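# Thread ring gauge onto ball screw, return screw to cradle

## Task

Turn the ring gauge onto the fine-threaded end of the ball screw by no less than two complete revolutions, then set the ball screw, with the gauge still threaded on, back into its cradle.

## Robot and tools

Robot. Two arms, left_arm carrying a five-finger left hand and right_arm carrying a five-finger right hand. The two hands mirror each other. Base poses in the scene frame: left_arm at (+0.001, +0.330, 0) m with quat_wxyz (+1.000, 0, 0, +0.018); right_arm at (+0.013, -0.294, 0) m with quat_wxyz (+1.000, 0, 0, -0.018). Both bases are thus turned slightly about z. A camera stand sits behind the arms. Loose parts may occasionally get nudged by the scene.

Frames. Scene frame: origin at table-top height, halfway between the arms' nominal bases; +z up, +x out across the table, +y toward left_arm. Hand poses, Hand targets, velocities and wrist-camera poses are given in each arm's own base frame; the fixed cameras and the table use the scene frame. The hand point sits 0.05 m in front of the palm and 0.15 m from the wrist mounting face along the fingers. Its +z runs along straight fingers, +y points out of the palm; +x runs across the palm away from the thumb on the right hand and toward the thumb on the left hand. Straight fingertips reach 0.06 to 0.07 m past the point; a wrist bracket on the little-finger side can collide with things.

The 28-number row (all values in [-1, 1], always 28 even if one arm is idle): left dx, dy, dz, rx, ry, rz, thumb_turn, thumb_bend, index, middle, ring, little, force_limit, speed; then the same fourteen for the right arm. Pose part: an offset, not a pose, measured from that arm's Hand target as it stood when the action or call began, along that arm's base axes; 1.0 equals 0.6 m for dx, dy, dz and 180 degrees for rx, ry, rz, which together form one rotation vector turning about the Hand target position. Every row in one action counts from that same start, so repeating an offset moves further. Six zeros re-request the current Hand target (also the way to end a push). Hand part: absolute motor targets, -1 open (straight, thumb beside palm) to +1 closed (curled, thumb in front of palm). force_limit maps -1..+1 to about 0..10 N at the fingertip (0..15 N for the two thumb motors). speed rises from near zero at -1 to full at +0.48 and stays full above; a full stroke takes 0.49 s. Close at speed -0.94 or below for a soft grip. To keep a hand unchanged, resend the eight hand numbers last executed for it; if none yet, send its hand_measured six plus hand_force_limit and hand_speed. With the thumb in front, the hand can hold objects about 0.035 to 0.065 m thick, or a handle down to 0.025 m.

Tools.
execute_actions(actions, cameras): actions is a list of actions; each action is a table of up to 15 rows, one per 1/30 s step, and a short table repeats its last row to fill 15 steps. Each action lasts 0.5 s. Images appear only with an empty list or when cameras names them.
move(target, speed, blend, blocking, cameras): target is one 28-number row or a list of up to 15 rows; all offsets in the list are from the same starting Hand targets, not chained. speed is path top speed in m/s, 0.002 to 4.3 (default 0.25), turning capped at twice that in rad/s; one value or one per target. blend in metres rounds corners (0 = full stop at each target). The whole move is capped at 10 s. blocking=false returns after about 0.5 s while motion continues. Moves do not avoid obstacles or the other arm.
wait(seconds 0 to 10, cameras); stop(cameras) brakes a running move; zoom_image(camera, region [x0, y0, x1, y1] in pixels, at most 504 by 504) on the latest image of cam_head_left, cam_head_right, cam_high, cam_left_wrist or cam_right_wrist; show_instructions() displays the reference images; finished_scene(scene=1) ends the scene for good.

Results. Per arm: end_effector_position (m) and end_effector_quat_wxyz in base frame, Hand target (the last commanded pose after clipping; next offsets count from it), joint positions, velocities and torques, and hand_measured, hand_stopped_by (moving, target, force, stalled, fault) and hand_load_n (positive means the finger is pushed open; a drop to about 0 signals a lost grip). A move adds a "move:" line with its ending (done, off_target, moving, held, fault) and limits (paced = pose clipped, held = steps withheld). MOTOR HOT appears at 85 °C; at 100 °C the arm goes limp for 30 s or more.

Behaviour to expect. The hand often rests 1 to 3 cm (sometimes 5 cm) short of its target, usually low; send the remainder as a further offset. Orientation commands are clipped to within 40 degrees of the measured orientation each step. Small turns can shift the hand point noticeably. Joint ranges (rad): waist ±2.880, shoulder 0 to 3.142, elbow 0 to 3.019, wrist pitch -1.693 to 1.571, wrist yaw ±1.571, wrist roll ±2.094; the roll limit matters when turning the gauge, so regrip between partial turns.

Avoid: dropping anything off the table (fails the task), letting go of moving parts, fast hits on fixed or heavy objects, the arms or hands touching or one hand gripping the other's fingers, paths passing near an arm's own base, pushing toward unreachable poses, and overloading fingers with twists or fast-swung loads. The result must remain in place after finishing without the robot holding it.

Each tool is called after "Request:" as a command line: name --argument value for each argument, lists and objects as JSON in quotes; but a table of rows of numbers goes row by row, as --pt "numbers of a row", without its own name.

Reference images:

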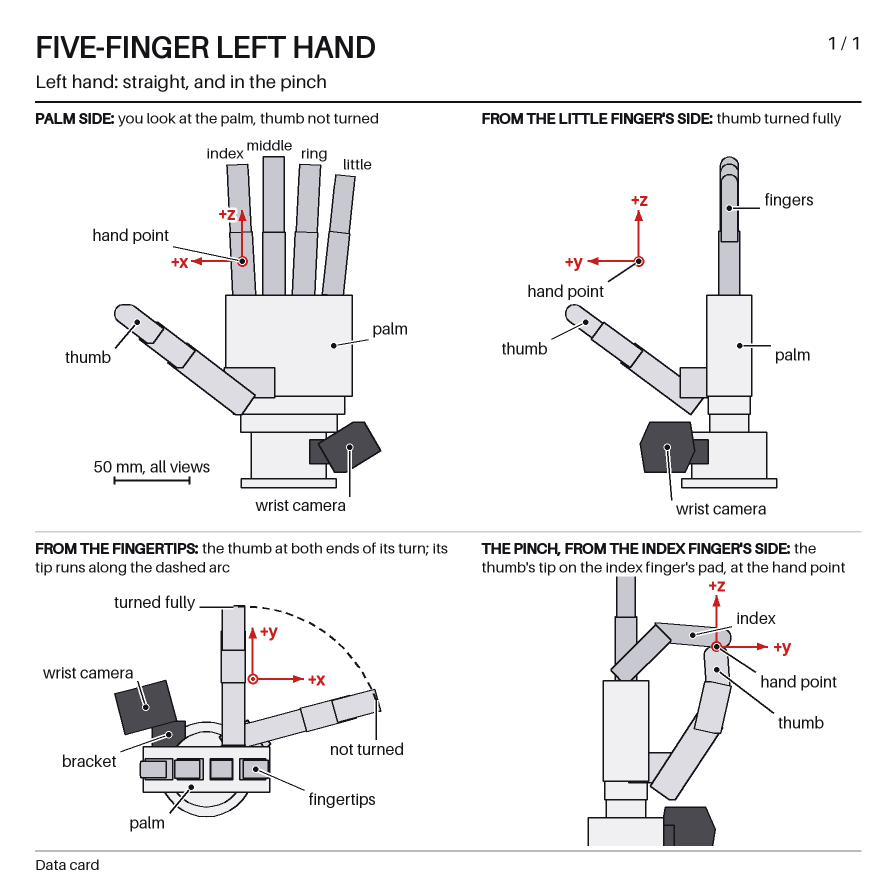

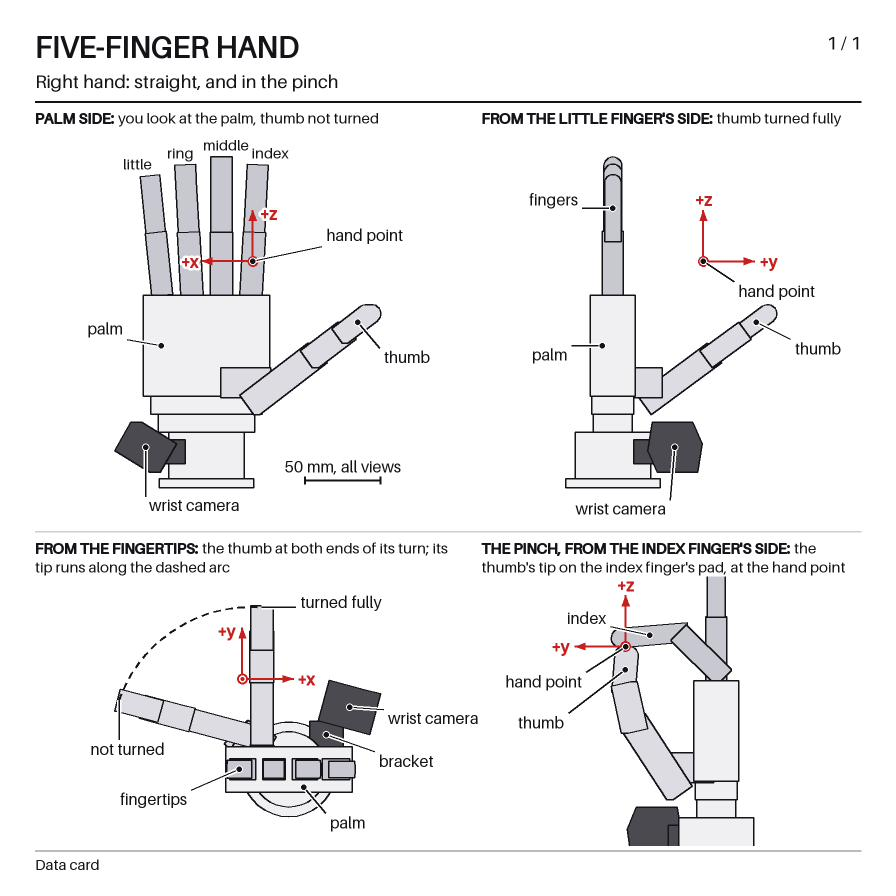

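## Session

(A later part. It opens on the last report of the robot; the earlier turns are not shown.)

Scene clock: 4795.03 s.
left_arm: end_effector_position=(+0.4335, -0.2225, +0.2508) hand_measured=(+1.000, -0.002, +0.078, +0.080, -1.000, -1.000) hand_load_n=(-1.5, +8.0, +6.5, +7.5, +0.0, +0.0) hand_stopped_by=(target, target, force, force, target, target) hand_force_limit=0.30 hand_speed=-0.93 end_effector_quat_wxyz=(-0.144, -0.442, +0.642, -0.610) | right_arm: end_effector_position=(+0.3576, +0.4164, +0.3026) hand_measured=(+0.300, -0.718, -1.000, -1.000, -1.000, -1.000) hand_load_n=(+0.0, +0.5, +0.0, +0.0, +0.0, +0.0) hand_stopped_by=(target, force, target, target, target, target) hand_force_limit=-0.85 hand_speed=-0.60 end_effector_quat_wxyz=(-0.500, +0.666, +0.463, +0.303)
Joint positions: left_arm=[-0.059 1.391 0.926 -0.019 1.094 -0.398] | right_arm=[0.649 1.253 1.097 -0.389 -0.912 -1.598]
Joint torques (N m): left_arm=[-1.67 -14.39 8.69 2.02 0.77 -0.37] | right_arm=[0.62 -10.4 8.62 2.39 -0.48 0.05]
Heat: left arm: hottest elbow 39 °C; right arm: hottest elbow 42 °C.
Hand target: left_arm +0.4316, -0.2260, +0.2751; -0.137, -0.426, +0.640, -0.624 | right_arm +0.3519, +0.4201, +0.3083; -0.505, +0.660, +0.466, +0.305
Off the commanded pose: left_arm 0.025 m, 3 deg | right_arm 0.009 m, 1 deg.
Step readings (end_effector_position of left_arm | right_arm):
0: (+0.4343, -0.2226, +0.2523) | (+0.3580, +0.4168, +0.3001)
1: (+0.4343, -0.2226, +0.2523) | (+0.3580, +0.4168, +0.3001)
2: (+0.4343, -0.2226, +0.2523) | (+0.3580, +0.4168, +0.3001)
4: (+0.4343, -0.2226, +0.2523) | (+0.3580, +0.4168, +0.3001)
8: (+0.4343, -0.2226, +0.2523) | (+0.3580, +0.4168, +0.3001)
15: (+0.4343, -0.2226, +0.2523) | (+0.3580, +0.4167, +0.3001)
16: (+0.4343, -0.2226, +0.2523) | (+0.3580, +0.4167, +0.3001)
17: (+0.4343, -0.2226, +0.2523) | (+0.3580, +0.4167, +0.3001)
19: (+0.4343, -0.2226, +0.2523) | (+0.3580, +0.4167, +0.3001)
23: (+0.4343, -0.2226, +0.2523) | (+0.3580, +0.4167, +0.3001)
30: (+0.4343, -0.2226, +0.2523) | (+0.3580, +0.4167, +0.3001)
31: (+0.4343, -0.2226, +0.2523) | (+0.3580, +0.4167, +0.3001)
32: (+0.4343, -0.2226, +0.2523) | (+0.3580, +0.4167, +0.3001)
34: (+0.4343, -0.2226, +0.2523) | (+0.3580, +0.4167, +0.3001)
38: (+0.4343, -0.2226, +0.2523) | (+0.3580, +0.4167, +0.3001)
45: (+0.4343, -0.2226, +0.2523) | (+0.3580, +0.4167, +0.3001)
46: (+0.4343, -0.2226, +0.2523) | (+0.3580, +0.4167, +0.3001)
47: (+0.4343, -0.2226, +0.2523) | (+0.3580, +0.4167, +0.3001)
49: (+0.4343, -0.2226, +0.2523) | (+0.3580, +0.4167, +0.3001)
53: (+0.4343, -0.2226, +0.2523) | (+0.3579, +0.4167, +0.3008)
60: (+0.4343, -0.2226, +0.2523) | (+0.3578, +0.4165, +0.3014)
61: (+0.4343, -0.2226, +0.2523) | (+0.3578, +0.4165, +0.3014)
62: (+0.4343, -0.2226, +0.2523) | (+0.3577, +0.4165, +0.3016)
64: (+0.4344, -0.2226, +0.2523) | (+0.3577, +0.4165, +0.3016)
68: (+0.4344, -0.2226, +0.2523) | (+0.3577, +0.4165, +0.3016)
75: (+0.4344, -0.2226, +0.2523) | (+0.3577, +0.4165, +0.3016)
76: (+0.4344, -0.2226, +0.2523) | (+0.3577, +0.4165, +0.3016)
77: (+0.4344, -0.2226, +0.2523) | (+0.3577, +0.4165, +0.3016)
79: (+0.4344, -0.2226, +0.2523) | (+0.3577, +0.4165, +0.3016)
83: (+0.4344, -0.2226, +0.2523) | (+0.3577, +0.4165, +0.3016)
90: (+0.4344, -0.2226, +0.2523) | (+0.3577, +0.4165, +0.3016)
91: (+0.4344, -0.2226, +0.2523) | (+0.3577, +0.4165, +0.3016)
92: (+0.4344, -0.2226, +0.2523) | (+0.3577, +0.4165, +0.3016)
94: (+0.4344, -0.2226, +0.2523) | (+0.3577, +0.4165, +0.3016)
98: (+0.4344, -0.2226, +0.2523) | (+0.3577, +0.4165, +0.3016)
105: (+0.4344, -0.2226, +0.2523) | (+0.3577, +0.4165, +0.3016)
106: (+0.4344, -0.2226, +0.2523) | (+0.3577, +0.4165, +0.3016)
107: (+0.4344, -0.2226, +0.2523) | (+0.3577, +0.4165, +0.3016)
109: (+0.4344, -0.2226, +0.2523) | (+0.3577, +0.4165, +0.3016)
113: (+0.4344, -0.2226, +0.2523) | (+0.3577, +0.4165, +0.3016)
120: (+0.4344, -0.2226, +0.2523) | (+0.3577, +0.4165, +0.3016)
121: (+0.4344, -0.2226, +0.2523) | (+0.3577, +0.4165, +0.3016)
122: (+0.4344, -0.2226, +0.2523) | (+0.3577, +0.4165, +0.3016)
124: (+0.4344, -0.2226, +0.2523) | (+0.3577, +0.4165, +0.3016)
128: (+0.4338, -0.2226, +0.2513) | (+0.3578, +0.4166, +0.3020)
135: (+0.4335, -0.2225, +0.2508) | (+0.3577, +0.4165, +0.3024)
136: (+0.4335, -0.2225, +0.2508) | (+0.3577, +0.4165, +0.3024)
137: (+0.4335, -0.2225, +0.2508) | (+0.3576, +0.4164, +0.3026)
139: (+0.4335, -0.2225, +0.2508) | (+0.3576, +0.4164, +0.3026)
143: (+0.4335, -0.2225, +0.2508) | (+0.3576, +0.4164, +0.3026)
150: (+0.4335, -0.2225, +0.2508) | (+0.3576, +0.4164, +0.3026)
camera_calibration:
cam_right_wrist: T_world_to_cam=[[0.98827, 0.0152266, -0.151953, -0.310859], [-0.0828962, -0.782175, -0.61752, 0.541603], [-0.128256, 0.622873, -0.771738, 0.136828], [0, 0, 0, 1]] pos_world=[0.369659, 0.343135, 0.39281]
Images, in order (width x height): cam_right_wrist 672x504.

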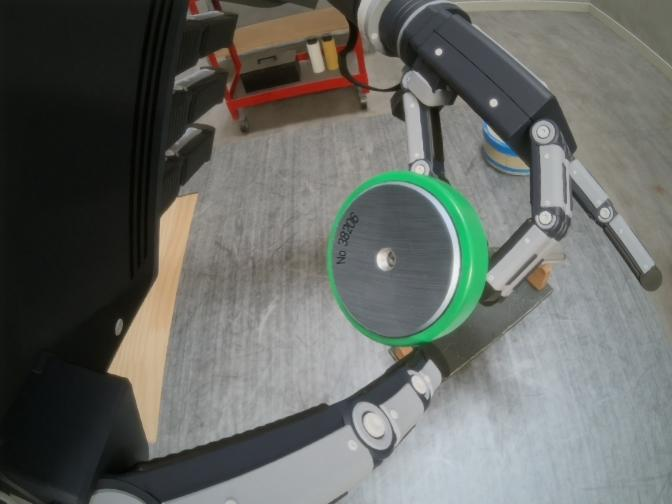

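Request:
execute_actions --actions '[[[0,0,0,0,0,0,1,0.0,0.5,0.5,-1,-1,0.3,-0.93,0,0,0,0,0,0,1,-0.9,-1,-1,-1,-1,-0.85,-0.2]],[[0,0,0,0,0,0,1,0.0,0.5,0.5,-1,-1,0.3,-0.93,0,0,0,0,0,0,1,-0.5,-1,-1,-1,-1,-0.85,-0.92]],[[0,0,0,0,0,0,1,0.0,0.5,0.5,-1,-1,0.3,-0.93,0,0,0,0,0,0,1,-0.5,-1,-1,-1,-1,-0.85,-0.92]],[[0,0,0,0,0,0,1,0.0,0.5,0.5,-1,-1,0.3,-0.93,0,0,0,0,0,0,0.3,-0.5,-1,-1,-1,-1,-0.85,-0.6]],[[0,0,0,0,0,0,1,0.0,0.5,0.5,-1,-1,0.3,-0.93,0,0,0,0,0,0,0.3,-0.5,-1,-1,-1,-1,-0.85,-0.6]],[[0,0,0,0,0,0,1,0.0,0.5,0.5,-1,-1,0.3,-0.93,0,0,0,0,0,0,1,-0.9,-1,-1,-1,-1,-0.85,-0.2]],[[0,0,0,0,0,0,1,0.0,0.5,0.5,-1,-1,0.3,-0.93,0,0,0,0,0,0,1,-0.5,-1,-1,-1,-1,-0.85,-0.92]],[[0,0,0,0,0,0,1,0.0,0.5,0.5,-1,-1,0.3,-0.93,0,0,0,0,0,0,1,-0.5,-1,-1,-1,-1,-0.85,-0.92]],[[0,0,0,0,0,0,1,0.0,0.5,0.5,-1,-1,0.3,-0.93,0,0,0,0,0,0,0.3,-0.5,-1,-1,-1,-1,-0.85,-0.6]],[[0,0,0,0,0,0,1,0.0,0.5,0.5,-1,-1,0.3,-0.93,0,0,0,0,0,0,0.3,-0.5,-1,-1,-1,-1,-0.85,-0.6]]]' --cameras '["cam_right_wrist"]'

Request:
zoom_image --camera "cam_right_wrist" --region '[270, 120, 610, 375]'

Request:
zoom_image --camera "cam_right_wrist" --region '[355, 220, 415, 280]'

Scene clock: 4822.13 s.
left_arm: end_effector_position=(+0.4336, -0.2224, +0.2504) hand_measured=(+1.000, -0.002, +0.078, +0.080, -1.000, -1.000) hand_load_n=(-2.5, +8.5, +6.5, +9.5, -0.5, +0.0) hand_stopped_by=(target, target, force, force, target, target) hand_force_limit=0.30 hand_speed=-0.93 end_effector_quat_wxyz=(-0.143, -0.440, +0.643, -0.610) | right_arm: end_effector_position=(+0.3575, +0.4161, +0.3046) hand_measured=(+0.300, -0.644, -1.000, -1.000, -1.000, -1.000) hand_load_n=(-0.5, +1.5, +0.0, +0.0, -0.5, +0.0) hand_stopped_by=(target, force, target, target, target, target) hand_force_limit=-0.85 hand_speed=-0.60 end_effector_quat_wxyz=(-0.500, +0.665, +0.463, +0.305)
Joint positions: left_arm=[-0.059 1.391 0.926 -0.019 1.093 -0.393] | right_arm=[0.649 1.249 1.097 -0.386 -0.91 -1.597]
Joint torques (N m): left_arm=[-1.44 -14.45 8.73 1.92 0.77 -0.43] | right_arm=[0.5 -9.99 8.68 2.28 -0.52 0.03]
Heat: left arm: hottest elbow 39 °C; right arm: hottest elbow 42 °C.
Hand target: left_arm +0.4315, -0.2261, +0.2751; -0.137, -0.426, +0.640, -0.624 | right_arm +0.3519, +0.4201, +0.3083; -0.505, +0.660, +0.466, +0.305
Off the commanded pose: left_arm 0.025 m, 2 deg | right_arm 0.008 m, 1 deg.
Step readings (end_effector_position of left_arm | right_arm):
0: (+0.4335, -0.2225, +0.2508) | (+0.3576, +0.4164, +0.3026)
1: (+0.4335, -0.2225, +0.2508) | (+0.3576, +0.4164, +0.3026)
2: (+0.4335, -0.2225, +0.2508) | (+0.3576, +0.4164, +0.3026)
4: (+0.4335, -0.2225, +0.2508) | (+0.3576, +0.4164, +0.3026)
8: (+0.4335, -0.2225, +0.2508) | (+0.3576, +0.4164, +0.3026)
15: (+0.4335, -0.2225, +0.2508) | (+0.3576, +0.4164, +0.3026)
16: (+0.4335, -0.2225, +0.2508) | (+0.3576, +0.4164, +0.3026)
17: (+0.4335, -0.2225, +0.2508) | (+0.3576, +0.4164, +0.3026)
19: (+0.4335, -0.2225, +0.2508) | (+0.3576, +0.4164, +0.3026)
23: (+0.4335, -0.2225, +0.2508) | (+0.3576, +0.4164, +0.3026)
30: (+0.4335, -0.2225, +0.2508) | (+0.3576, +0.4164, +0.3026)
31: (+0.4335, -0.2225, +0.2508) | (+0.3576, +0.4164, +0.3026)
32: (+0.4335, -0.2225, +0.2508) | (+0.3576, +0.4164, +0.3026)
34: (+0.4335, -0.2225, +0.2508) | (+0.3576, +0.4164, +0.3026)
38: (+0.4335, -0.2225, +0.2508) | (+0.3576, +0.4164, +0.3026)
45: (+0.4335, -0.2225, +0.2508) | (+0.3576, +0.4164, +0.3026)
46: (+0.4335, -0.2225, +0.2508) | (+0.3576, +0.4164, +0.3026)
47: (+0.4335, -0.2225, +0.2508) | (+0.3576, +0.4164, +0.3026)
49: (+0.4335, -0.2225, +0.2508) | (+0.3576, +0.4164, +0.3026)
53: (+0.4335, -0.2225, +0.2508) | (+0.3577, +0.4165, +0.3033)
60: (+0.4335, -0.2225, +0.2507) | (+0.3575, +0.4164, +0.3041)
61: (+0.4335, -0.2225, +0.2507) | (+0.3575, +0.4164, +0.3041)
62: (+0.4335, -0.2225, +0.2507) | (+0.3575, +0.4164, +0.3041)
64: (+0.4335, -0.2225, +0.2507) | (+0.3576, +0.4163, +0.3041)
68: (+0.4335, -0.2225, +0.2507) | (+0.3576, +0.4163, +0.3041)
75: (+0.4335, -0.2225, +0.2507) | (+0.3577, +0.4163, +0.3041)
76: (+0.4335, -0.2225, +0.2507) | (+0.3576, +0.4163, +0.3040)
77: (+0.4335, -0.2225, +0.2507) | (+0.3576, +0.4163, +0.3038)
79: (+0.4335, -0.2225, +0.2507) | (+0.3575, +0.4162, +0.3036)
83: (+0.4335, -0.2225, +0.2507) | (+0.3574, +0.4162, +0.3036)
90: (+0.4335, -0.2225, +0.2507) | (+0.3574, +0.4162, +0.3036)
91: (+0.4335, -0.2225, +0.2507) | (+0.3574, +0.4162, +0.3036)
92: (+0.4335, -0.2225, +0.2507) | (+0.3574, +0.4162, +0.3036)
94: (+0.4335, -0.2225, +0.2507) | (+0.3574, +0.4162, +0.3036)
98: (+0.4335, -0.2225, +0.2507) | (+0.3574, +0.4162, +0.3036)
105: (+0.4335, -0.2225, +0.2507) | (+0.3574, +0.4162, +0.3036)
106: (+0.4335, -0.2225, +0.2507) | (+0.3574, +0.4162, +0.3036)
107: (+0.4335, -0.2225, +0.2507) | (+0.3574, +0.4162, +0.3036)
109: (+0.4335, -0.2225, +0.2507) | (+0.3574, +0.4162, +0.3036)
113: (+0.4335, -0.2225, +0.2507) | (+0.3574, +0.4162, +0.3036)
120: (+0.4335, -0.2225, +0.2507) | (+0.3574, +0.4162, +0.3036)
121: (+0.4335, -0.2225, +0.2507) | (+0.3574, +0.4162, +0.3036)
122: (+0.4335, -0.2225, +0.2507) | (+0.3574, +0.4162, +0.3036)
124: (+0.4335, -0.2225, +0.2507) | (+0.3574, +0.4162, +0.3036)
128: (+0.4335, -0.2225, +0.2507) | (+0.3575, +0.4163, +0.3037)
135: (+0.4336, -0.2225, +0.2506) | (+0.3575, +0.4163, +0.3040)
136: (+0.4336, -0.2225, +0.2506) | (+0.3574, +0.4163, +0.3042)
137: (+0.4336, -0.2225, +0.2506) | (+0.3574, +0.4163, +0.3042)
139: (+0.4338, -0.2224, +0.2504) | (+0.3576, +0.4162, +0.3042)
143: (+0.4338, -0.2224, +0.2504) | (+0.3575, +0.4161, +0.3046)
150: (+0.4336, -0.2224, +0.2504) | (+0.3575, +0.4161, +0.3046)
camera_calibration:
cam_right_wrist: T_world_to_cam=[[0.988906, 0.0143342, -0.147849, -0.311525], [-0.0814293, -0.780138, -0.620286, 0.541968], [-0.124234, 0.625444, -0.770316, 0.135656], [0, 0, 0, 1]] pos_world=[0.369054, 0.34243, 0.394614]
Images, in order (width x height): cam_right_wrist 672x504.

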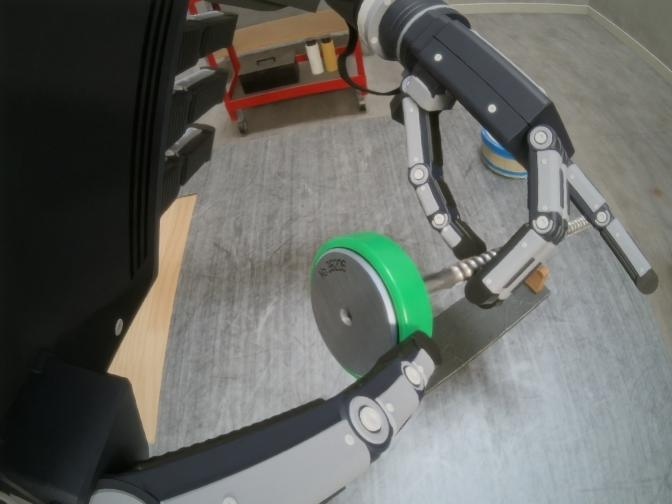

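Scaled by 1.482 from the camera's 672x504 image, which has a finer 960x720 frame.

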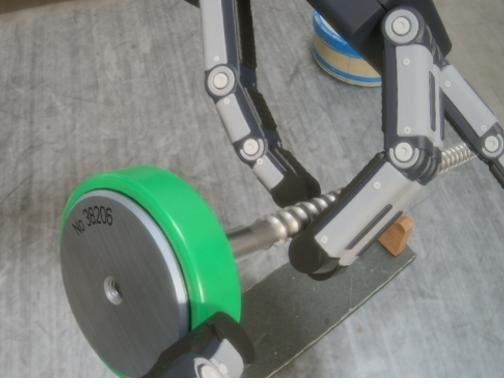

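Scaled by 8.400 from the camera's 672x504 image, which has a finer 960x720 frame.

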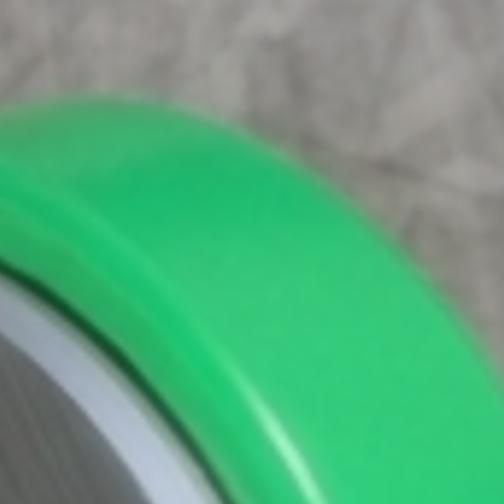

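Request:
execute_actions --actions '[[[0,0,0,0,0,0,1,0.0,0.5,0.5,-1,-1,0.3,-0.93,0,0,0,0,0,0,0.3,-1,-1,-1,-1,-1,-0.85,-0.6]]]' --cameras '["all"]'

Request:
zoom_image --camera "cam_right_wrist" --region '[270, 150, 610, 405]'

Request:
zoom_image --camera "cam_left_wrist" --region '[200, 60, 500, 420]'

Request:
zoom_image --camera "cam_high" --region '[200, 110, 300, 250]'

Scene clock: 4828.60 s.
left_arm: end_effector_position=(+0.4336, -0.2224, +0.2505) hand_measured=(+1.000, -0.002, +0.078, +0.080, -1.000, -1.000) hand_load_n=(-1.0, +8.5, +9.5, +7.5, +0.0, +0.0) hand_stopped_by=(target, target, force, force, target, target) hand_force_limit=0.30 hand_speed=-0.93 end_effector_quat_wxyz=(-0.143, -0.441, +0.643, -0.610) | right_arm: end_effector_position=(+0.3573, +0.4162, +0.3046) hand_measured=(+0.300, -1.000, -1.000, -1.000, -1.000, -1.000) hand_load_n=(+0.5, +0.0, +0.0, +0.0, +0.0, +0.0) hand_stopped_by=(target, target, target, target, target, target) hand_force_limit=-0.85 hand_speed=-0.60 end_effector_quat_wxyz=(-0.500, +0.665, +0.463, +0.305)
Joint positions: left_arm=[-0.059 1.391 0.926 -0.019 1.093 -0.394] | right_arm=[0.649 1.249 1.097 -0.386 -0.911 -1.597]
Joint torques (N m): left_arm=[-2.32 -14.33 8.7 1.91 0.78 -0.42] | right_arm=[0.67 -9.93 8.62 2.29 -0.48 0.03]
Heat: left arm: hottest elbow 39 °C; right arm: hottest elbow 42 °C.
Hand target: left_arm +0.4315, -0.2261, +0.2751; -0.137, -0.426, +0.640, -0.624 | right_arm +0.3519, +0.4201, +0.3083; -0.505, +0.660, +0.466, +0.305
Off the commanded pose: left_arm 0.025 m, 2 deg | right_arm 0.008 m, 1 deg.
Step readings (end_effector_position of left_arm | right_arm):
0: (+0.4336, -0.2224, +0.2504) | (+0.3575, +0.4161, +0.3046)
1: (+0.4336, -0.2224, +0.2504) | (+0.3575, +0.4161, +0.3046)
2: (+0.4336, -0.2224, +0.2504) | (+0.3575, +0.4161, +0.3046)
4: (+0.4336, -0.2224, +0.2504) | (+0.3575, +0.4161, +0.3046)
8: (+0.4336, -0.2224, +0.2505) | (+0.3574, +0.4162, +0.3046)
15: (+0.4336, -0.2224, +0.2505) | (+0.3573, +0.4162, +0.3046)
camera_calibration:
cam_left_wrist: T_world_to_cam=[[0.587559, 0.0214576, 0.808897, -0.452479], [-0.80048, 0.161618, 0.577158, 0.229281], [-0.118348, -0.98662, 0.112137, -0.0868037], [0, 0, 0, 1]] pos_world=[0.43912, -0.112989, 0.243411]
cam_right_wrist: T_world_to_cam=[[0.988863, 0.0150677, -0.148065, -0.311562], [-0.0810358, -0.779948, -0.620575, 0.542004], [-0.124834, 0.625662, -0.770041, 0.135697], [0, 0, 0, 1]] pos_world=[0.368953, 0.342529, 0.394715]

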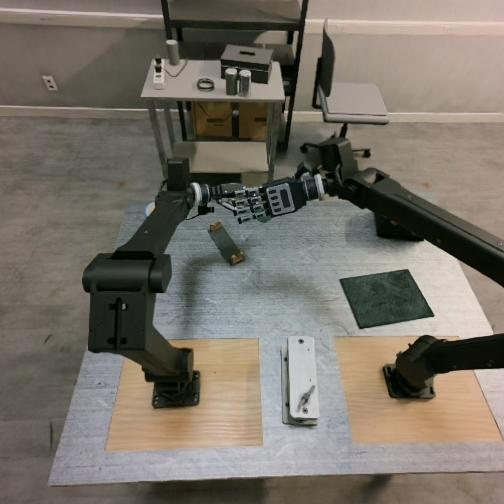

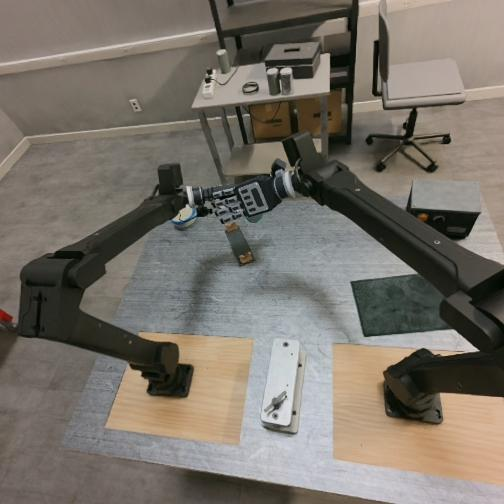

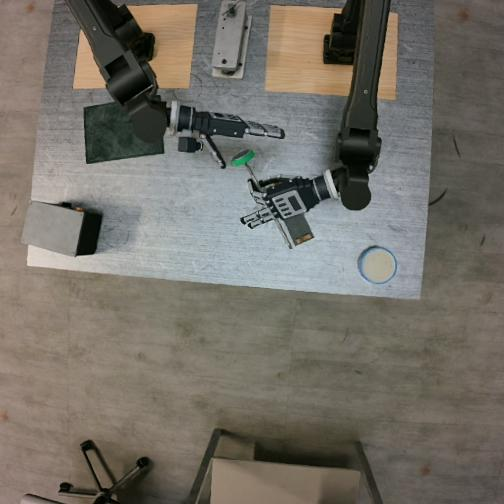

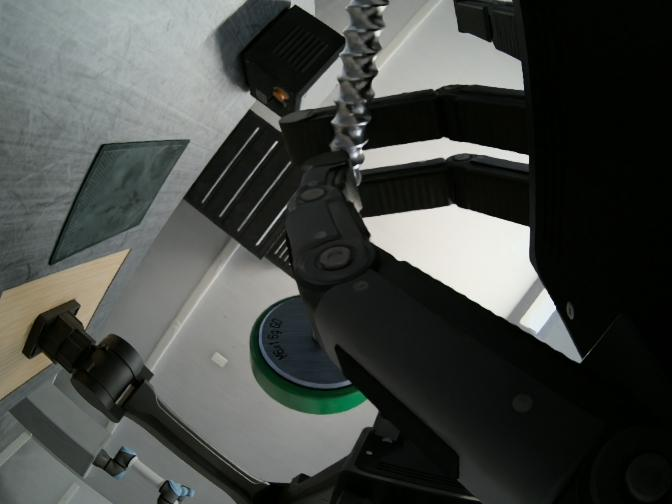

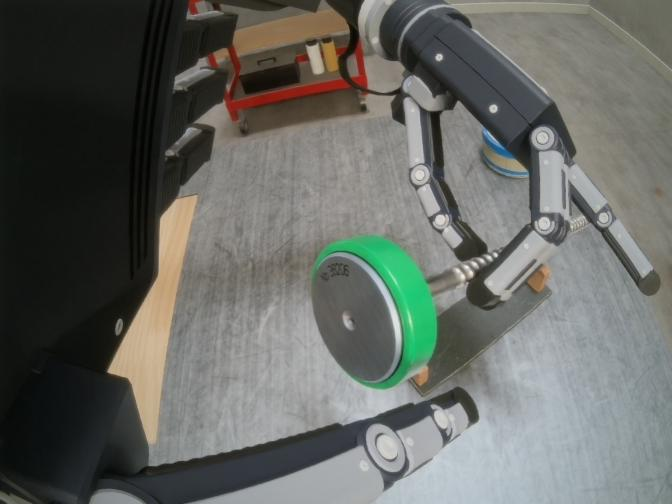

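Scaled by 1.482 from the camera's 672x504 image, which has a finer 960x720 frame.

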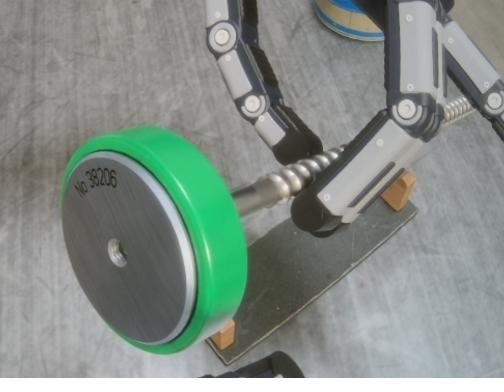

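Scaled by 1.400 from the camera's 672x504 image, which has a finer 960x720 frame.

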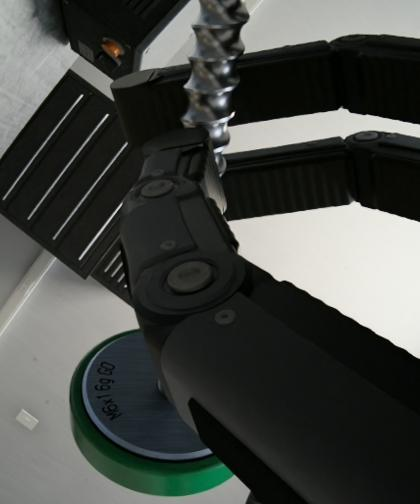

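Scaled by 3.600 from the camera's 504x504 image, which has a finer 720x720 frame.

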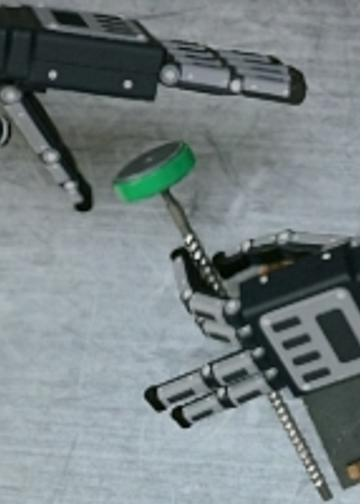

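Request:
zoom_image --camera "cam_right_wrist" --region '[320, 290, 380, 350]'

Request:
zoom_image --camera "cam_right_wrist" --region '[420, 240, 500, 320]'

Scaled by 8.400 from the camera's 672x504 image, which has a finer 960x720 frame.

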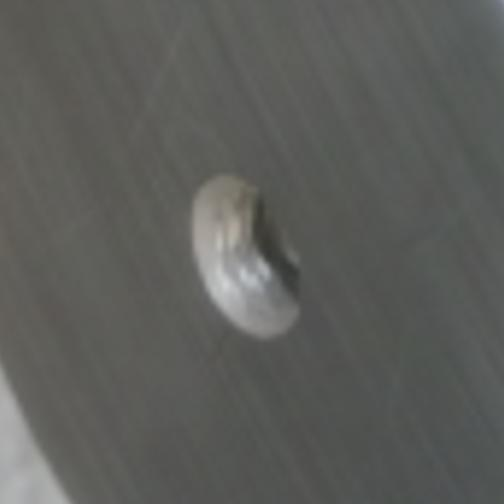

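Scaled by 6.300 from the camera's 672x504 image, which has a finer 960x720 frame.

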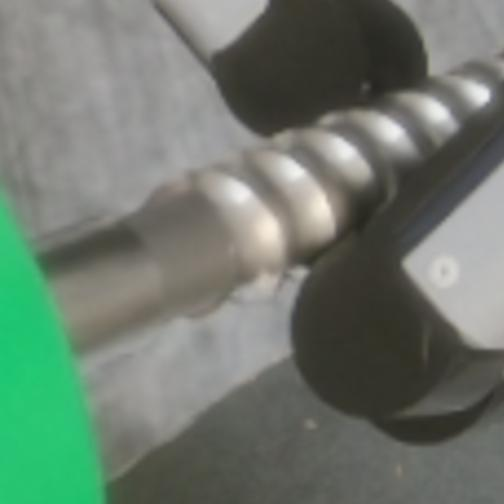

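Request:
move --target '[0,0,0,-0.0433,0.1113,0.0264,1,0.0,0.6,0.6,-1,-1,0.6,-0.93,0,0,0,0,0,0,0.3,-1,-1,-1,-1,-1,-0.85,-0.6]' --speed 0.08 --cameras '["cam_right_wrist","cam_left_wrist"]'

Request:
zoom_image --camera "cam_right_wrist" --region '[270, 120, 610, 375]'

Scene clock: 4934.37 s.
left_arm: end_effector_position=(+0.4287, -0.2279, +0.2642) hand_measured=(+1.000, -0.002, +0.078, +0.084, -1.000, -1.000) hand_load_n=(-1.0, +9.0, +9.5, +9.5, +0.0, +0.0) hand_stopped_by=(target, target, force, force, target, target) hand_force_limit=0.60 hand_speed=-0.93 end_effector_quat_wxyz=(+0.248, +0.546, -0.552, +0.580) | right_arm: end_effector_position=(+0.3573, +0.4162, +0.3046) hand_measured=(+0.300, -1.000, -1.000, -1.000, -1.000, -1.000) hand_load_n=(+0.0, +0.0, +0.0, +0.0, +0.0, +0.0) hand_stopped_by=(target, target, target, target, target, target) hand_force_limit=-0.85 hand_speed=-0.60 end_effector_quat_wxyz=(-0.500, +0.665, +0.463, +0.305)
Joint positions: left_arm=[-0.059 1.391 0.888 0.043 1.093 -0.77] | right_arm=[0.649 1.249 1.097 -0.386 -0.911 -1.597]
Joint torques (N m): left_arm=[-0.85 -11.75 8.21 2.04 0.69 -0.4] | right_arm=[0.79 -9.93 8.7 2.3 -0.49 0.02]
Heat: left arm: hottest elbow 39 °C; right arm: hottest elbow 41 °C.
Hand target: left_arm +0.4316, -0.2261, +0.2751; +0.249, +0.544, -0.545, +0.588 | right_arm +0.3519, +0.4201, +0.3083; -0.505, +0.660, +0.466, +0.305
Off the commanded pose: left_arm 0.011 m, 1 deg | right_arm 0.008 m, 1 deg.
move: off_target (left_arm)
camera_calibration:
cam_left_wrist: T_world_to_cam=[[0.801704, 0.171146, 0.572695, -0.455798], [-0.59741, 0.198489, 0.776984, 0.0868218], [0.0193043, -0.965045, 0.261374, -0.187904], [0, 0, 0, 1]] pos_world=[0.42091, -0.12056, 0.242687]
cam_right_wrist: T_world_to_cam=[[0.988863, 0.0150677, -0.148065, -0.311562], [-0.0810358, -0.779948, -0.620575, 0.542004], [-0.124834, 0.625662, -0.770041, 0.135697], [0, 0, 0, 1]] pos_world=[0.368953, 0.342529, 0.394715]
Images, in order (width x height): cam_left_wrist 672x504, cam_right_wrist 672x504.

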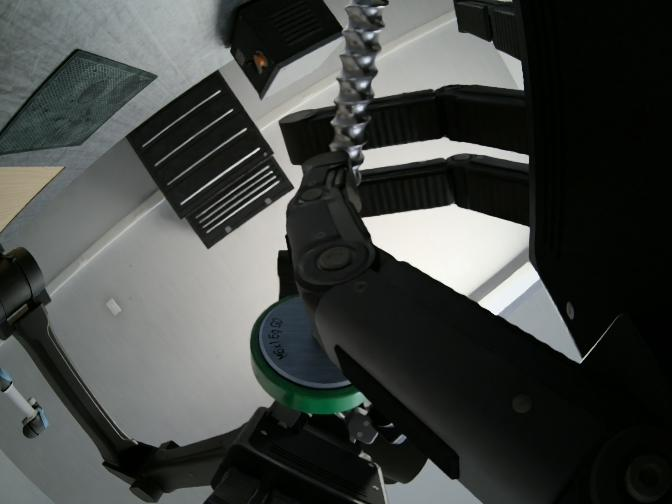

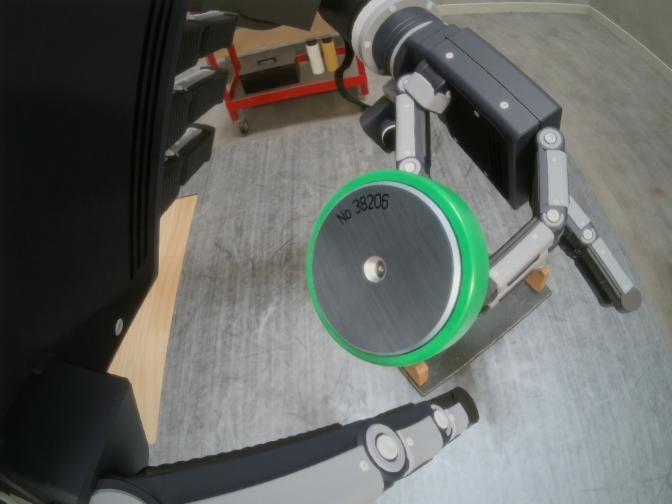

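Scaled by 1.482 from the camera's 672x504 image, which has a finer 960x720 frame.

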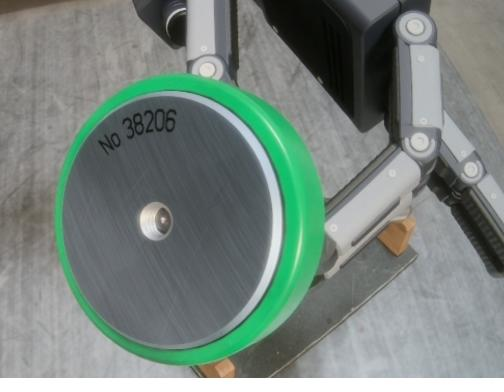

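Request:
zoom_image --camera "cam_right_wrist" --region '[345, 240, 405, 300]'

Scaled by 8.400 from the camera's 672x504 image, which has a finer 960x720 frame.

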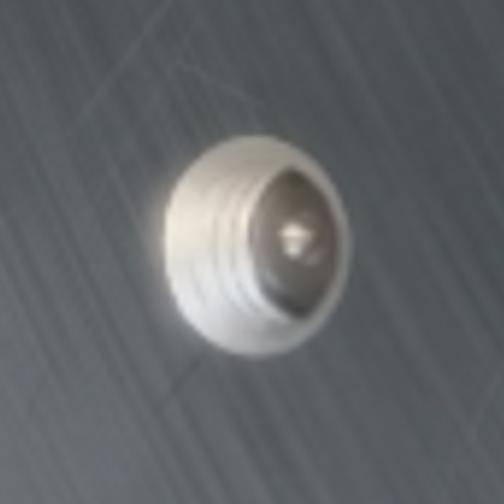

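Request:
move --target '[0,0,0,0,0,0,1,0.0,0.6,0.6,-1,-1,0.6,-0.93,-0.0177,-0.0293,0.0068,0,0,0,0.3,-1,-1,-1,-1,-1,-0.85,-0.6]' --speed 0.05 --cameras '["cam_right_wrist"]'

Request:
zoom_image --camera "cam_right_wrist" --region '[270, 120, 610, 375]'

Scene clock: 4958.27 s.
left_arm: end_effector_position=(+0.4289, -0.2279, +0.2645) hand_measured=(+1.000, -0.002, +0.078, +0.084, -1.000, -1.000) hand_load_n=(-1.0, +9.0, +9.5, +9.5, +0.0, +0.0) hand_stopped_by=(target, target, force, force, target, target) hand_force_limit=0.60 hand_speed=-0.93 end_effector_quat_wxyz=(+0.248, +0.546, -0.551, +0.580) | right_arm: end_effector_position=(+0.3418, +0.4076, +0.3094) hand_measured=(+0.300, -1.000, -1.000, -1.000, -1.000, -1.000) hand_load_n=(+0.5, +0.0, +0.0, +0.0, +0.0, +0.0) hand_stopped_by=(target, target, target, target, target, target) hand_force_limit=-0.85 hand_speed=-0.60 end_effector_quat_wxyz=(-0.505, +0.660, +0.466, +0.302)
Joint positions: left_arm=[-0.059 1.391 0.888 0.045 1.093 -0.772] | right_arm=[0.649 1.203 1.068 -0.4 -0.927 -1.597]
Joint torques (N m): left_arm=[-0.79 -12.04 8.13 1.92 0.7 -0.43] | right_arm=[-0.62 -9.76 8.57 1.5 -0.5 -0.12]
Heat: left arm: hottest elbow 38 °C; right arm: hottest elbow 41 °C.
Hand target: left_arm +0.4316, -0.2261, +0.2752; +0.249, +0.544, -0.545, +0.588 | right_arm +0.3413, +0.4025, +0.3121; -0.505, +0.660, +0.466, +0.305
Off the commanded pose: left_arm 0.011 m, 1 deg | right_arm 0.006 m, 0 deg.
move: off_target (left_arm)
camera_calibration:
cam_right_wrist: T_world_to_cam=[[0.988112, 0.0294286, -0.150895, -0.300047], [-0.0725354, -0.776155, -0.626357, 0.534312], [-0.135551, 0.629856, -0.764793, 0.143094], [0, 0, 0, 1]] pos_world=[0.354633, 0.33341, 0.398831]
Images, in order (width x height): cam_right_wrist 672x504.

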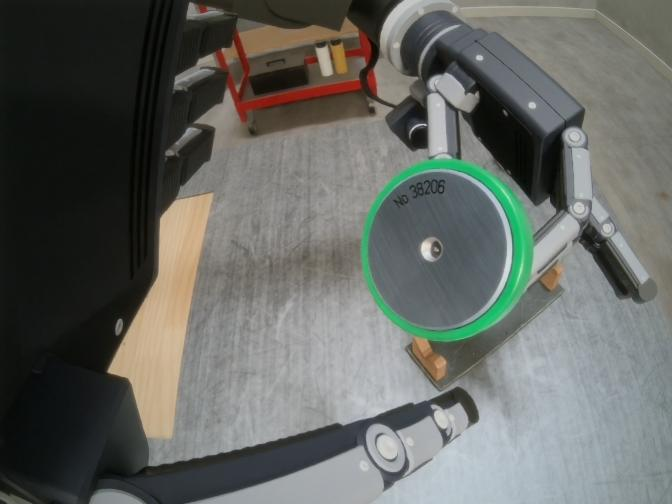

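Scaled by 1.482 from the camera's 672x504 image, which has a finer 960x720 frame.

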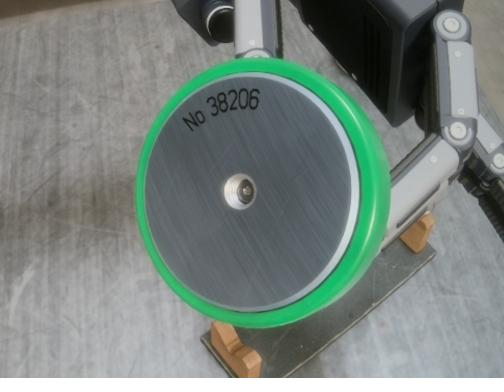

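Request:
move --target '[0,0,0,0,0,0,1,0.0,0.6,0.6,-1,-1,0.6,-0.93,0.0195,-0.0017,-0.0033,0,0,0,0.3,-1,-1,-1,-1,-1,-0.85,-0.6]' --speed 0.05 --cameras '["cam_right_wrist"]'

Request:
zoom_image --camera "cam_right_wrist" --region '[270, 120, 610, 375]'

Scene clock: 4974.23 s.
left_arm: end_effector_position=(+0.4289, -0.2279, +0.2645) hand_measured=(+1.000, -0.002, +0.078, +0.084, -1.000, -1.000) hand_load_n=(-1.0, +9.0, +9.5, +9.5, +0.0, +0.0) hand_stopped_by=(target, target, force, force, target, target) hand_force_limit=0.60 hand_speed=-0.93 end_effector_quat_wxyz=(+0.248, +0.546, -0.551, +0.580) | right_arm: end_effector_position=(+0.3454, +0.4026, +0.3097) hand_measured=(+0.300, -1.000, -1.000, -1.000, -1.000, -1.000) hand_load_n=(+0.0, +0.0, +0.0, +0.0, +0.0, +0.0) hand_stopped_by=(target, target, target, target, target, target) hand_force_limit=-0.85 hand_speed=-0.60 end_effector_quat_wxyz=(-0.507, +0.659, +0.465, +0.303)
Joint positions: left_arm=[-0.059 1.391 0.888 0.045 1.093 -0.772] | right_arm=[0.632 1.203 1.068 -0.406 -0.944 -1.605]
Joint torques (N m): left_arm=[-0.85 -11.99 8.24 1.91 0.7 -0.42] | right_arm=[-0.73 -7.77 9.81 1.46 -0.5 -0.18]
Heat: left arm: hottest elbow 37 °C; right arm: hottest elbow 41 °C.
Hand target: left_arm +0.4316, -0.2261, +0.2752; +0.249, +0.544, -0.545, +0.588 | right_arm +0.3530, +0.4014, +0.3102; -0.505, +0.660, +0.466, +0.305
Off the commanded pose: left_arm 0.011 m, 1 deg | right_arm 0.008 m, 0 deg.
move: off_target (left_arm)
camera_calibration:
cam_right_wrist: T_world_to_cam=[[0.987882, 0.030372, -0.152208, -0.303347], [-0.0732174, -0.773502, -0.629551, 0.531044], [-0.136854, 0.633066, -0.761904, 0.145284], [0, 0, 0, 1]] pos_world=[0.358435, 0.328003, 0.39884]
Images, in order (width x height): cam_right_wrist 672x504.

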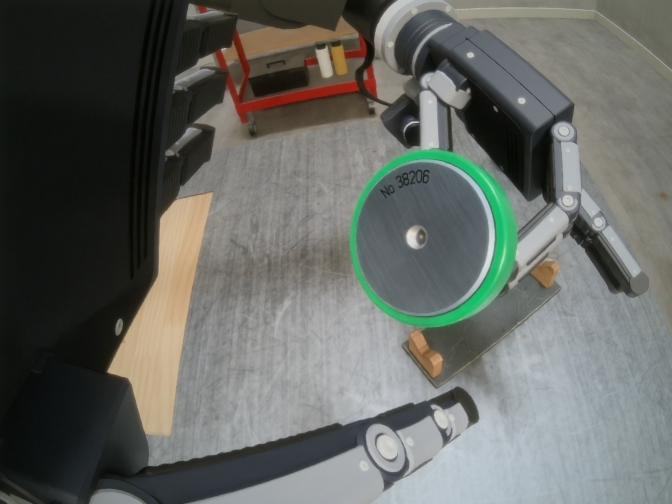

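Scaled by 1.482 from the camera's 672x504 image, which has a finer 960x720 frame.

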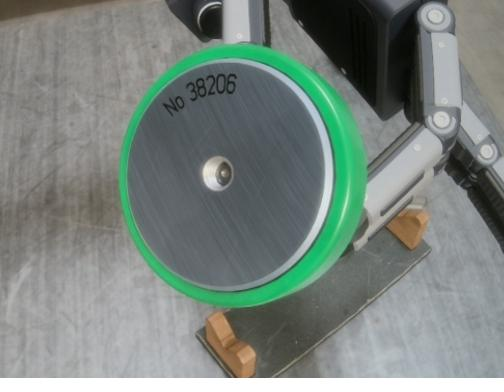

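Request:
move --target '[0,0,0,0,0,0,1,0.0,0.6,0.6,-1,-1,0.6,-0.93,0.0033,0.005,-0.0142,0,0,0,0.3,-1,-1,-1,-1,-1,-0.85,-0.6]' --speed 0.05 --cameras '["cam_right_wrist"]'

Request:
zoom_image --camera "cam_right_wrist" --region '[270, 120, 610, 375]'

Scene clock: 4986.77 s.
left_arm: end_effector_position=(+0.4289, -0.2279, +0.2645) hand_measured=(+1.000, -0.002, +0.078, +0.084, -1.000, -1.000) hand_load_n=(-1.0, +9.0, +9.5, +9.5, +0.0, +0.0) hand_stopped_by=(target, target, force, force, target, target) hand_force_limit=0.60 hand_speed=-0.93 end_effector_quat_wxyz=(+0.248, +0.546, -0.551, +0.580) | right_arm: end_effector_position=(+0.3471, +0.4038, +0.3041) hand_measured=(+0.300, -1.000, -1.000, -1.000, -1.000, -1.000) hand_load_n=(+0.0, +0.0, +0.0, +0.0, +0.0, +0.0) hand_stopped_by=(target, target, target, target, target, target) hand_force_limit=-0.85 hand_speed=-0.60 end_effector_quat_wxyz=(-0.507, +0.662, +0.464, +0.298)
Joint positions: left_arm=[-0.059 1.391 0.888 0.045 1.093 -0.772] | right_arm=[0.632 1.215 1.068 -0.406 -0.944 -1.606]
Joint torques (N m): left_arm=[-0.73 -11.87 8.16 1.95 0.69 -0.43] | right_arm=[-0.62 -7.71 8.98 2.5 -0.42 -0.16]
Heat: left arm: hottest elbow 37 °C; right arm: hottest elbow 41 °C.
Hand target: left_arm +0.4316, -0.2261, +0.2752; +0.249, +0.544, -0.545, +0.588 | right_arm +0.3550, +0.4044, +0.3017; -0.505, +0.660, +0.466, +0.305
Off the commanded pose: left_arm 0.011 m, 1 deg | right_arm 0.008 m, 1 deg.
move: off_target (left_arm)
camera_calibration:
cam_right_wrist: T_world_to_cam=[[0.986537, 0.0295042, -0.160856, -0.302405], [-0.0784381, -0.777709, -0.623712, 0.530316], [-0.143501, 0.627932, -0.764924, 0.145778], [0, 0, 0, 1]] pos_world=[0.36085, 0.329815, 0.39363]
Images, in order (width x height): cam_right_wrist 672x504.

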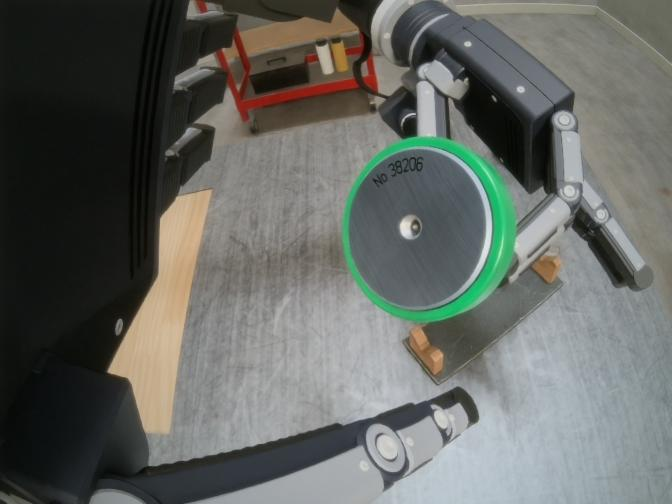

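Scaled by 1.482 from the camera's 672x504 image, which has a finer 960x720 frame.

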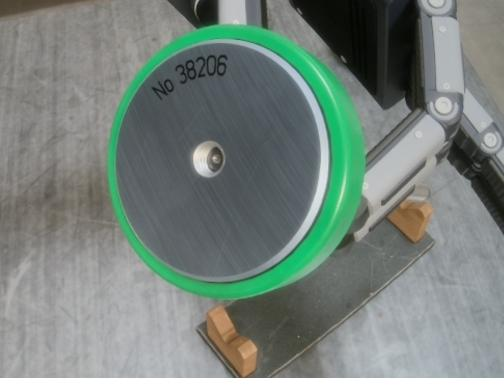

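Request:
execute_actions --actions '[[[0,0,0,0,0,0,1,0.0,0.6,0.6,-1,-1,0.6,-0.93,0,0,0,0,0,0,1,-0.9,-1,-1,-1,-1,-0.85,-0.2]],[[0,0,0,0,0,0,1,0.0,0.6,0.6,-1,-1,0.6,-0.93,0,0,0,0,0,0,1,-0.5,-1,-1,-1,-1,-0.85,-0.92]],[[0,0,0,0,0,0,1,0.0,0.6,0.6,-1,-1,0.6,-0.93,0,0,0,0,0,0,1,-0.5,-1,-1,-1,-1,-0.85,-0.92]],[[0,0,0,0,0,0,1,0.0,0.6,0.6,-1,-1,0.6,-0.93,0,0,0,0,0,0,0.3,-0.5,-1,-1,-1,-1,-0.85,-0.6]],[[0,0,0,0,0,0,1,0.0,0.6,0.6,-1,-1,0.6,-0.93,0,0,0,0,0,0,0.3,-0.5,-1,-1,-1,-1,-0.85,-0.6]],[[0,0,0,0,0,0,1,0.0,0.6,0.6,-1,-1,0.6,-0.93,0,0,0,0,0,0,1,-0.9,-1,-1,-1,-1,-0.85,-0.2]],[[0,0,0,0,0,0,1,0.0,0.6,0.6,-1,-1,0.6,-0.93,0,0,0,0,0,0,1,-0.5,-1,-1,-1,-1,-0.85,-0.92]],[[0,0,0,0,0,0,1,0.0,0.6,0.6,-1,-1,0.6,-0.93,0,0,0,0,0,0,1,-0.5,-1,-1,-1,-1,-0.85,-0.92]],[[0,0,0,0,0,0,1,0.0,0.6,0.6,-1,-1,0.6,-0.93,0,0,0,0,0,0,0.3,-0.5,-1,-1,-1,-1,-0.85,-0.6]],[[0,0,0,0,0,0,1,0.0,0.6,0.6,-1,-1,0.6,-0.93,0,0,0,0,0,0,0.3,-0.5,-1,-1,-1,-1,-0.85,-0.6]]]' --cameras '["cam_right_wrist"]'

Request:
zoom_image --camera "cam_right_wrist" --region '[270, 120, 610, 375]'

Scene clock: 5006.90 s.
left_arm: end_effector_position=(+0.4285, -0.2272, +0.2631) hand_measured=(+1.000, -0.002, +0.078, +0.084, -1.000, -1.000) hand_load_n=(-1.0, +9.0, +9.5, +9.5, +0.0, +0.0) hand_stopped_by=(target, target, force, force, target, target) hand_force_limit=0.60 hand_speed=-0.93 end_effector_quat_wxyz=(+0.249, +0.548, -0.550, +0.579) | right_arm: end_effector_position=(+0.3481, +0.4035, +0.3047) hand_measured=(+0.300, -0.720, -1.000, -1.000, -1.000, -1.000) hand_load_n=(+0.0, -0.5, -0.5, +0.0, +0.0, +0.0) hand_stopped_by=(target, force, target, target, target, target) hand_force_limit=-0.85 hand_speed=-0.60 end_effector_quat_wxyz=(-0.506, +0.661, +0.465, +0.300)
Joint positions: left_arm=[-0.057 1.391 0.884 0.045 1.092 -0.773] | right_arm=[0.63 1.215 1.068 -0.403 -0.944 -1.609]
Joint torques (N m): left_arm=[-0.97 -11.63 8.39 1.96 0.72 -0.4] | right_arm=[-0.56 -7.65 8.92 2.4 -0.41 -0.13]
Heat: left arm: hottest elbow 37 °C; right arm: hottest elbow 41 °C.
Hand target: left_arm +0.4316, -0.2260, +0.2752; +0.248, +0.544, -0.545, +0.588 | right_arm +0.3550, +0.4045, +0.3017; -0.505, +0.660, +0.466, +0.305
Off the commanded pose: left_arm 0.013 m, 1 deg | right_arm 0.008 m, 1 deg.
Step readings (end_effector_position of left_arm | right_arm):
0: (+0.4289, -0.2279, +0.2645) | (+0.3471, +0.4038, +0.3041)
1: (+0.4289, -0.2279, +0.2645) | (+0.3471, +0.4038, +0.3041)
2: (+0.4289, -0.2279, +0.2645) | (+0.3471, +0.4038, +0.3041)
4: (+0.4289, -0.2279, +0.2645) | (+0.3471, +0.4038, +0.3041)
8: (+0.4289, -0.2279, +0.2645) | (+0.3471, +0.4038, +0.3041)
15: (+0.4289, -0.2279, +0.2645) | (+0.3471, +0.4038, +0.3041)
16: (+0.4289, -0.2279, +0.2645) | (+0.3471, +0.4038, +0.3041)
17: (+0.4289, -0.2279, +0.2645) | (+0.3471, +0.4038, +0.3041)
19: (+0.4289, -0.2279, +0.2645) | (+0.3471, +0.4038, +0.3041)
23: (+0.4289, -0.2279, +0.2645) | (+0.3471, +0.4038, +0.3041)
30: (+0.4289, -0.2279, +0.2645) | (+0.3471, +0.4038, +0.3041)
31: (+0.4289, -0.2279, +0.2645) | (+0.3471, +0.4038, +0.3041)
32: (+0.4289, -0.2279, +0.2645) | (+0.3471, +0.4038, +0.3041)
34: (+0.4289, -0.2279, +0.2645) | (+0.3471, +0.4038, +0.3041)
38: (+0.4289, -0.2279, +0.2645) | (+0.3471, +0.4038, +0.3041)
45: (+0.4289, -0.2279, +0.2645) | (+0.3471, +0.4038, +0.3041)
46: (+0.4289, -0.2279, +0.2645) | (+0.3471, +0.4038, +0.3041)
47: (+0.4289, -0.2279, +0.2645) | (+0.3473, +0.4037, +0.3041)
49: (+0.4289, -0.2279, +0.2645) | (+0.3478, +0.4035, +0.3044)
53: (+0.4290, -0.2277, +0.2645) | (+0.3478, +0.4036, +0.3045)
60: (+0.4290, -0.2277, +0.2646) | (+0.3478, +0.4036, +0.3045)
61: (+0.4290, -0.2277, +0.2646) | (+0.3478, +0.4036, +0.3045)
62: (+0.4290, -0.2277, +0.2646) | (+0.3478, +0.4036, +0.3045)
64: (+0.4290, -0.2277, +0.2646) | (+0.3478, +0.4036, +0.3045)
68: (+0.4290, -0.2277, +0.2646) | (+0.3478, +0.4036, +0.3045)
75: (+0.4290, -0.2277, +0.2646) | (+0.3478, +0.4036, +0.3045)
76: (+0.4290, -0.2277, +0.2646) | (+0.3478, +0.4036, +0.3045)
77: (+0.4290, -0.2277, +0.2646) | (+0.3478, +0.4036, +0.3045)
79: (+0.4290, -0.2277, +0.2646) | (+0.3478, +0.4036, +0.3045)
83: (+0.4290, -0.2277, +0.2646) | (+0.3478, +0.4036, +0.3045)
90: (+0.4290, -0.2277, +0.2646) | (+0.3478, +0.4036, +0.3045)
91: (+0.4290, -0.2277, +0.2646) | (+0.3478, +0.4036, +0.3045)
92: (+0.4290, -0.2277, +0.2646) | (+0.3478, +0.4036, +0.3045)
94: (+0.4290, -0.2277, +0.2646) | (+0.3478, +0.4036, +0.3045)
98: (+0.4290, -0.2277, +0.2646) | (+0.3478, +0.4036, +0.3045)
105: (+0.4290, -0.2277, +0.2646) | (+0.3478, +0.4036, +0.3045)
106: (+0.4290, -0.2277, +0.2646) | (+0.3478, +0.4036, +0.3045)
107: (+0.4290, -0.2277, +0.2646) | (+0.3478, +0.4036, +0.3045)
109: (+0.4290, -0.2277, +0.2646) | (+0.3478, +0.4036, +0.3045)
113: (+0.4290, -0.2277, +0.2646) | (+0.3478, +0.4036, +0.3045)
120: (+0.4290, -0.2277, +0.2646) | (+0.3478, +0.4036, +0.3045)
121: (+0.4290, -0.2277, +0.2646) | (+0.3478, +0.4036, +0.3045)
122: (+0.4290, -0.2277, +0.2646) | (+0.3478, +0.4036, +0.3045)
124: (+0.4289, -0.2277, +0.2644) | (+0.3479, +0.4036, +0.3045)
128: (+0.4285, -0.2272, +0.2631) | (+0.3481, +0.4035, +0.3046)
135: (+0.4285, -0.2272, +0.2631) | (+0.3481, +0.4035, +0.3047)
136: (+0.4285, -0.2272, +0.2631) | (+0.3481, +0.4035, +0.3047)
137: (+0.4285, -0.2272, +0.2631) | (+0.3481, +0.4035, +0.3047)
139: (+0.4285, -0.2272, +0.2631) | (+0.3481, +0.4035, +0.3047)
143: (+0.4285, -0.2272, +0.2631) | (+0.3481, +0.4035, +0.3047)
150: (+0.4285, -0.2272, +0.2631) | (+0.3481, +0.4035, +0.3047)
camera_calibration:
cam_right_wrist: T_world_to_cam=[[0.987314, 0.0291867, -0.156076, -0.304958], [-0.0758879, -0.776686, -0.6253, 0.529729], [-0.139472, 0.629212, -0.764618, 0.144501], [0, 0, 0, 1]] pos_world=[0.361443, 0.329412, 0.394131]
Images, in order (width x height): cam_right_wrist 672x504.

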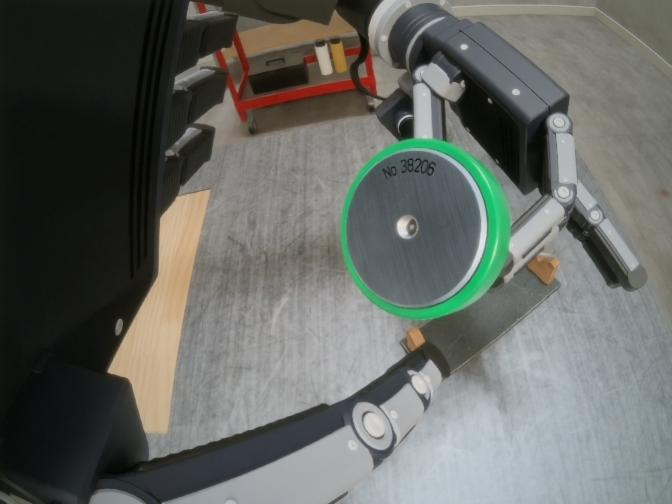

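Scaled by 1.482 from the camera's 672x504 image, which has a finer 960x720 frame.

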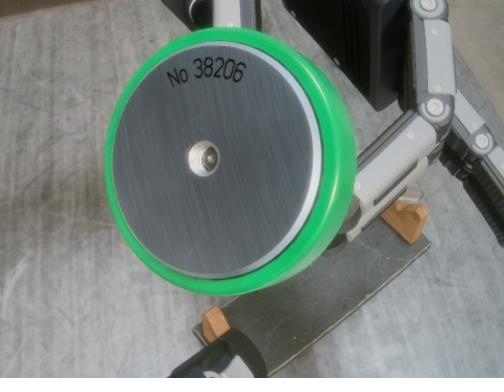

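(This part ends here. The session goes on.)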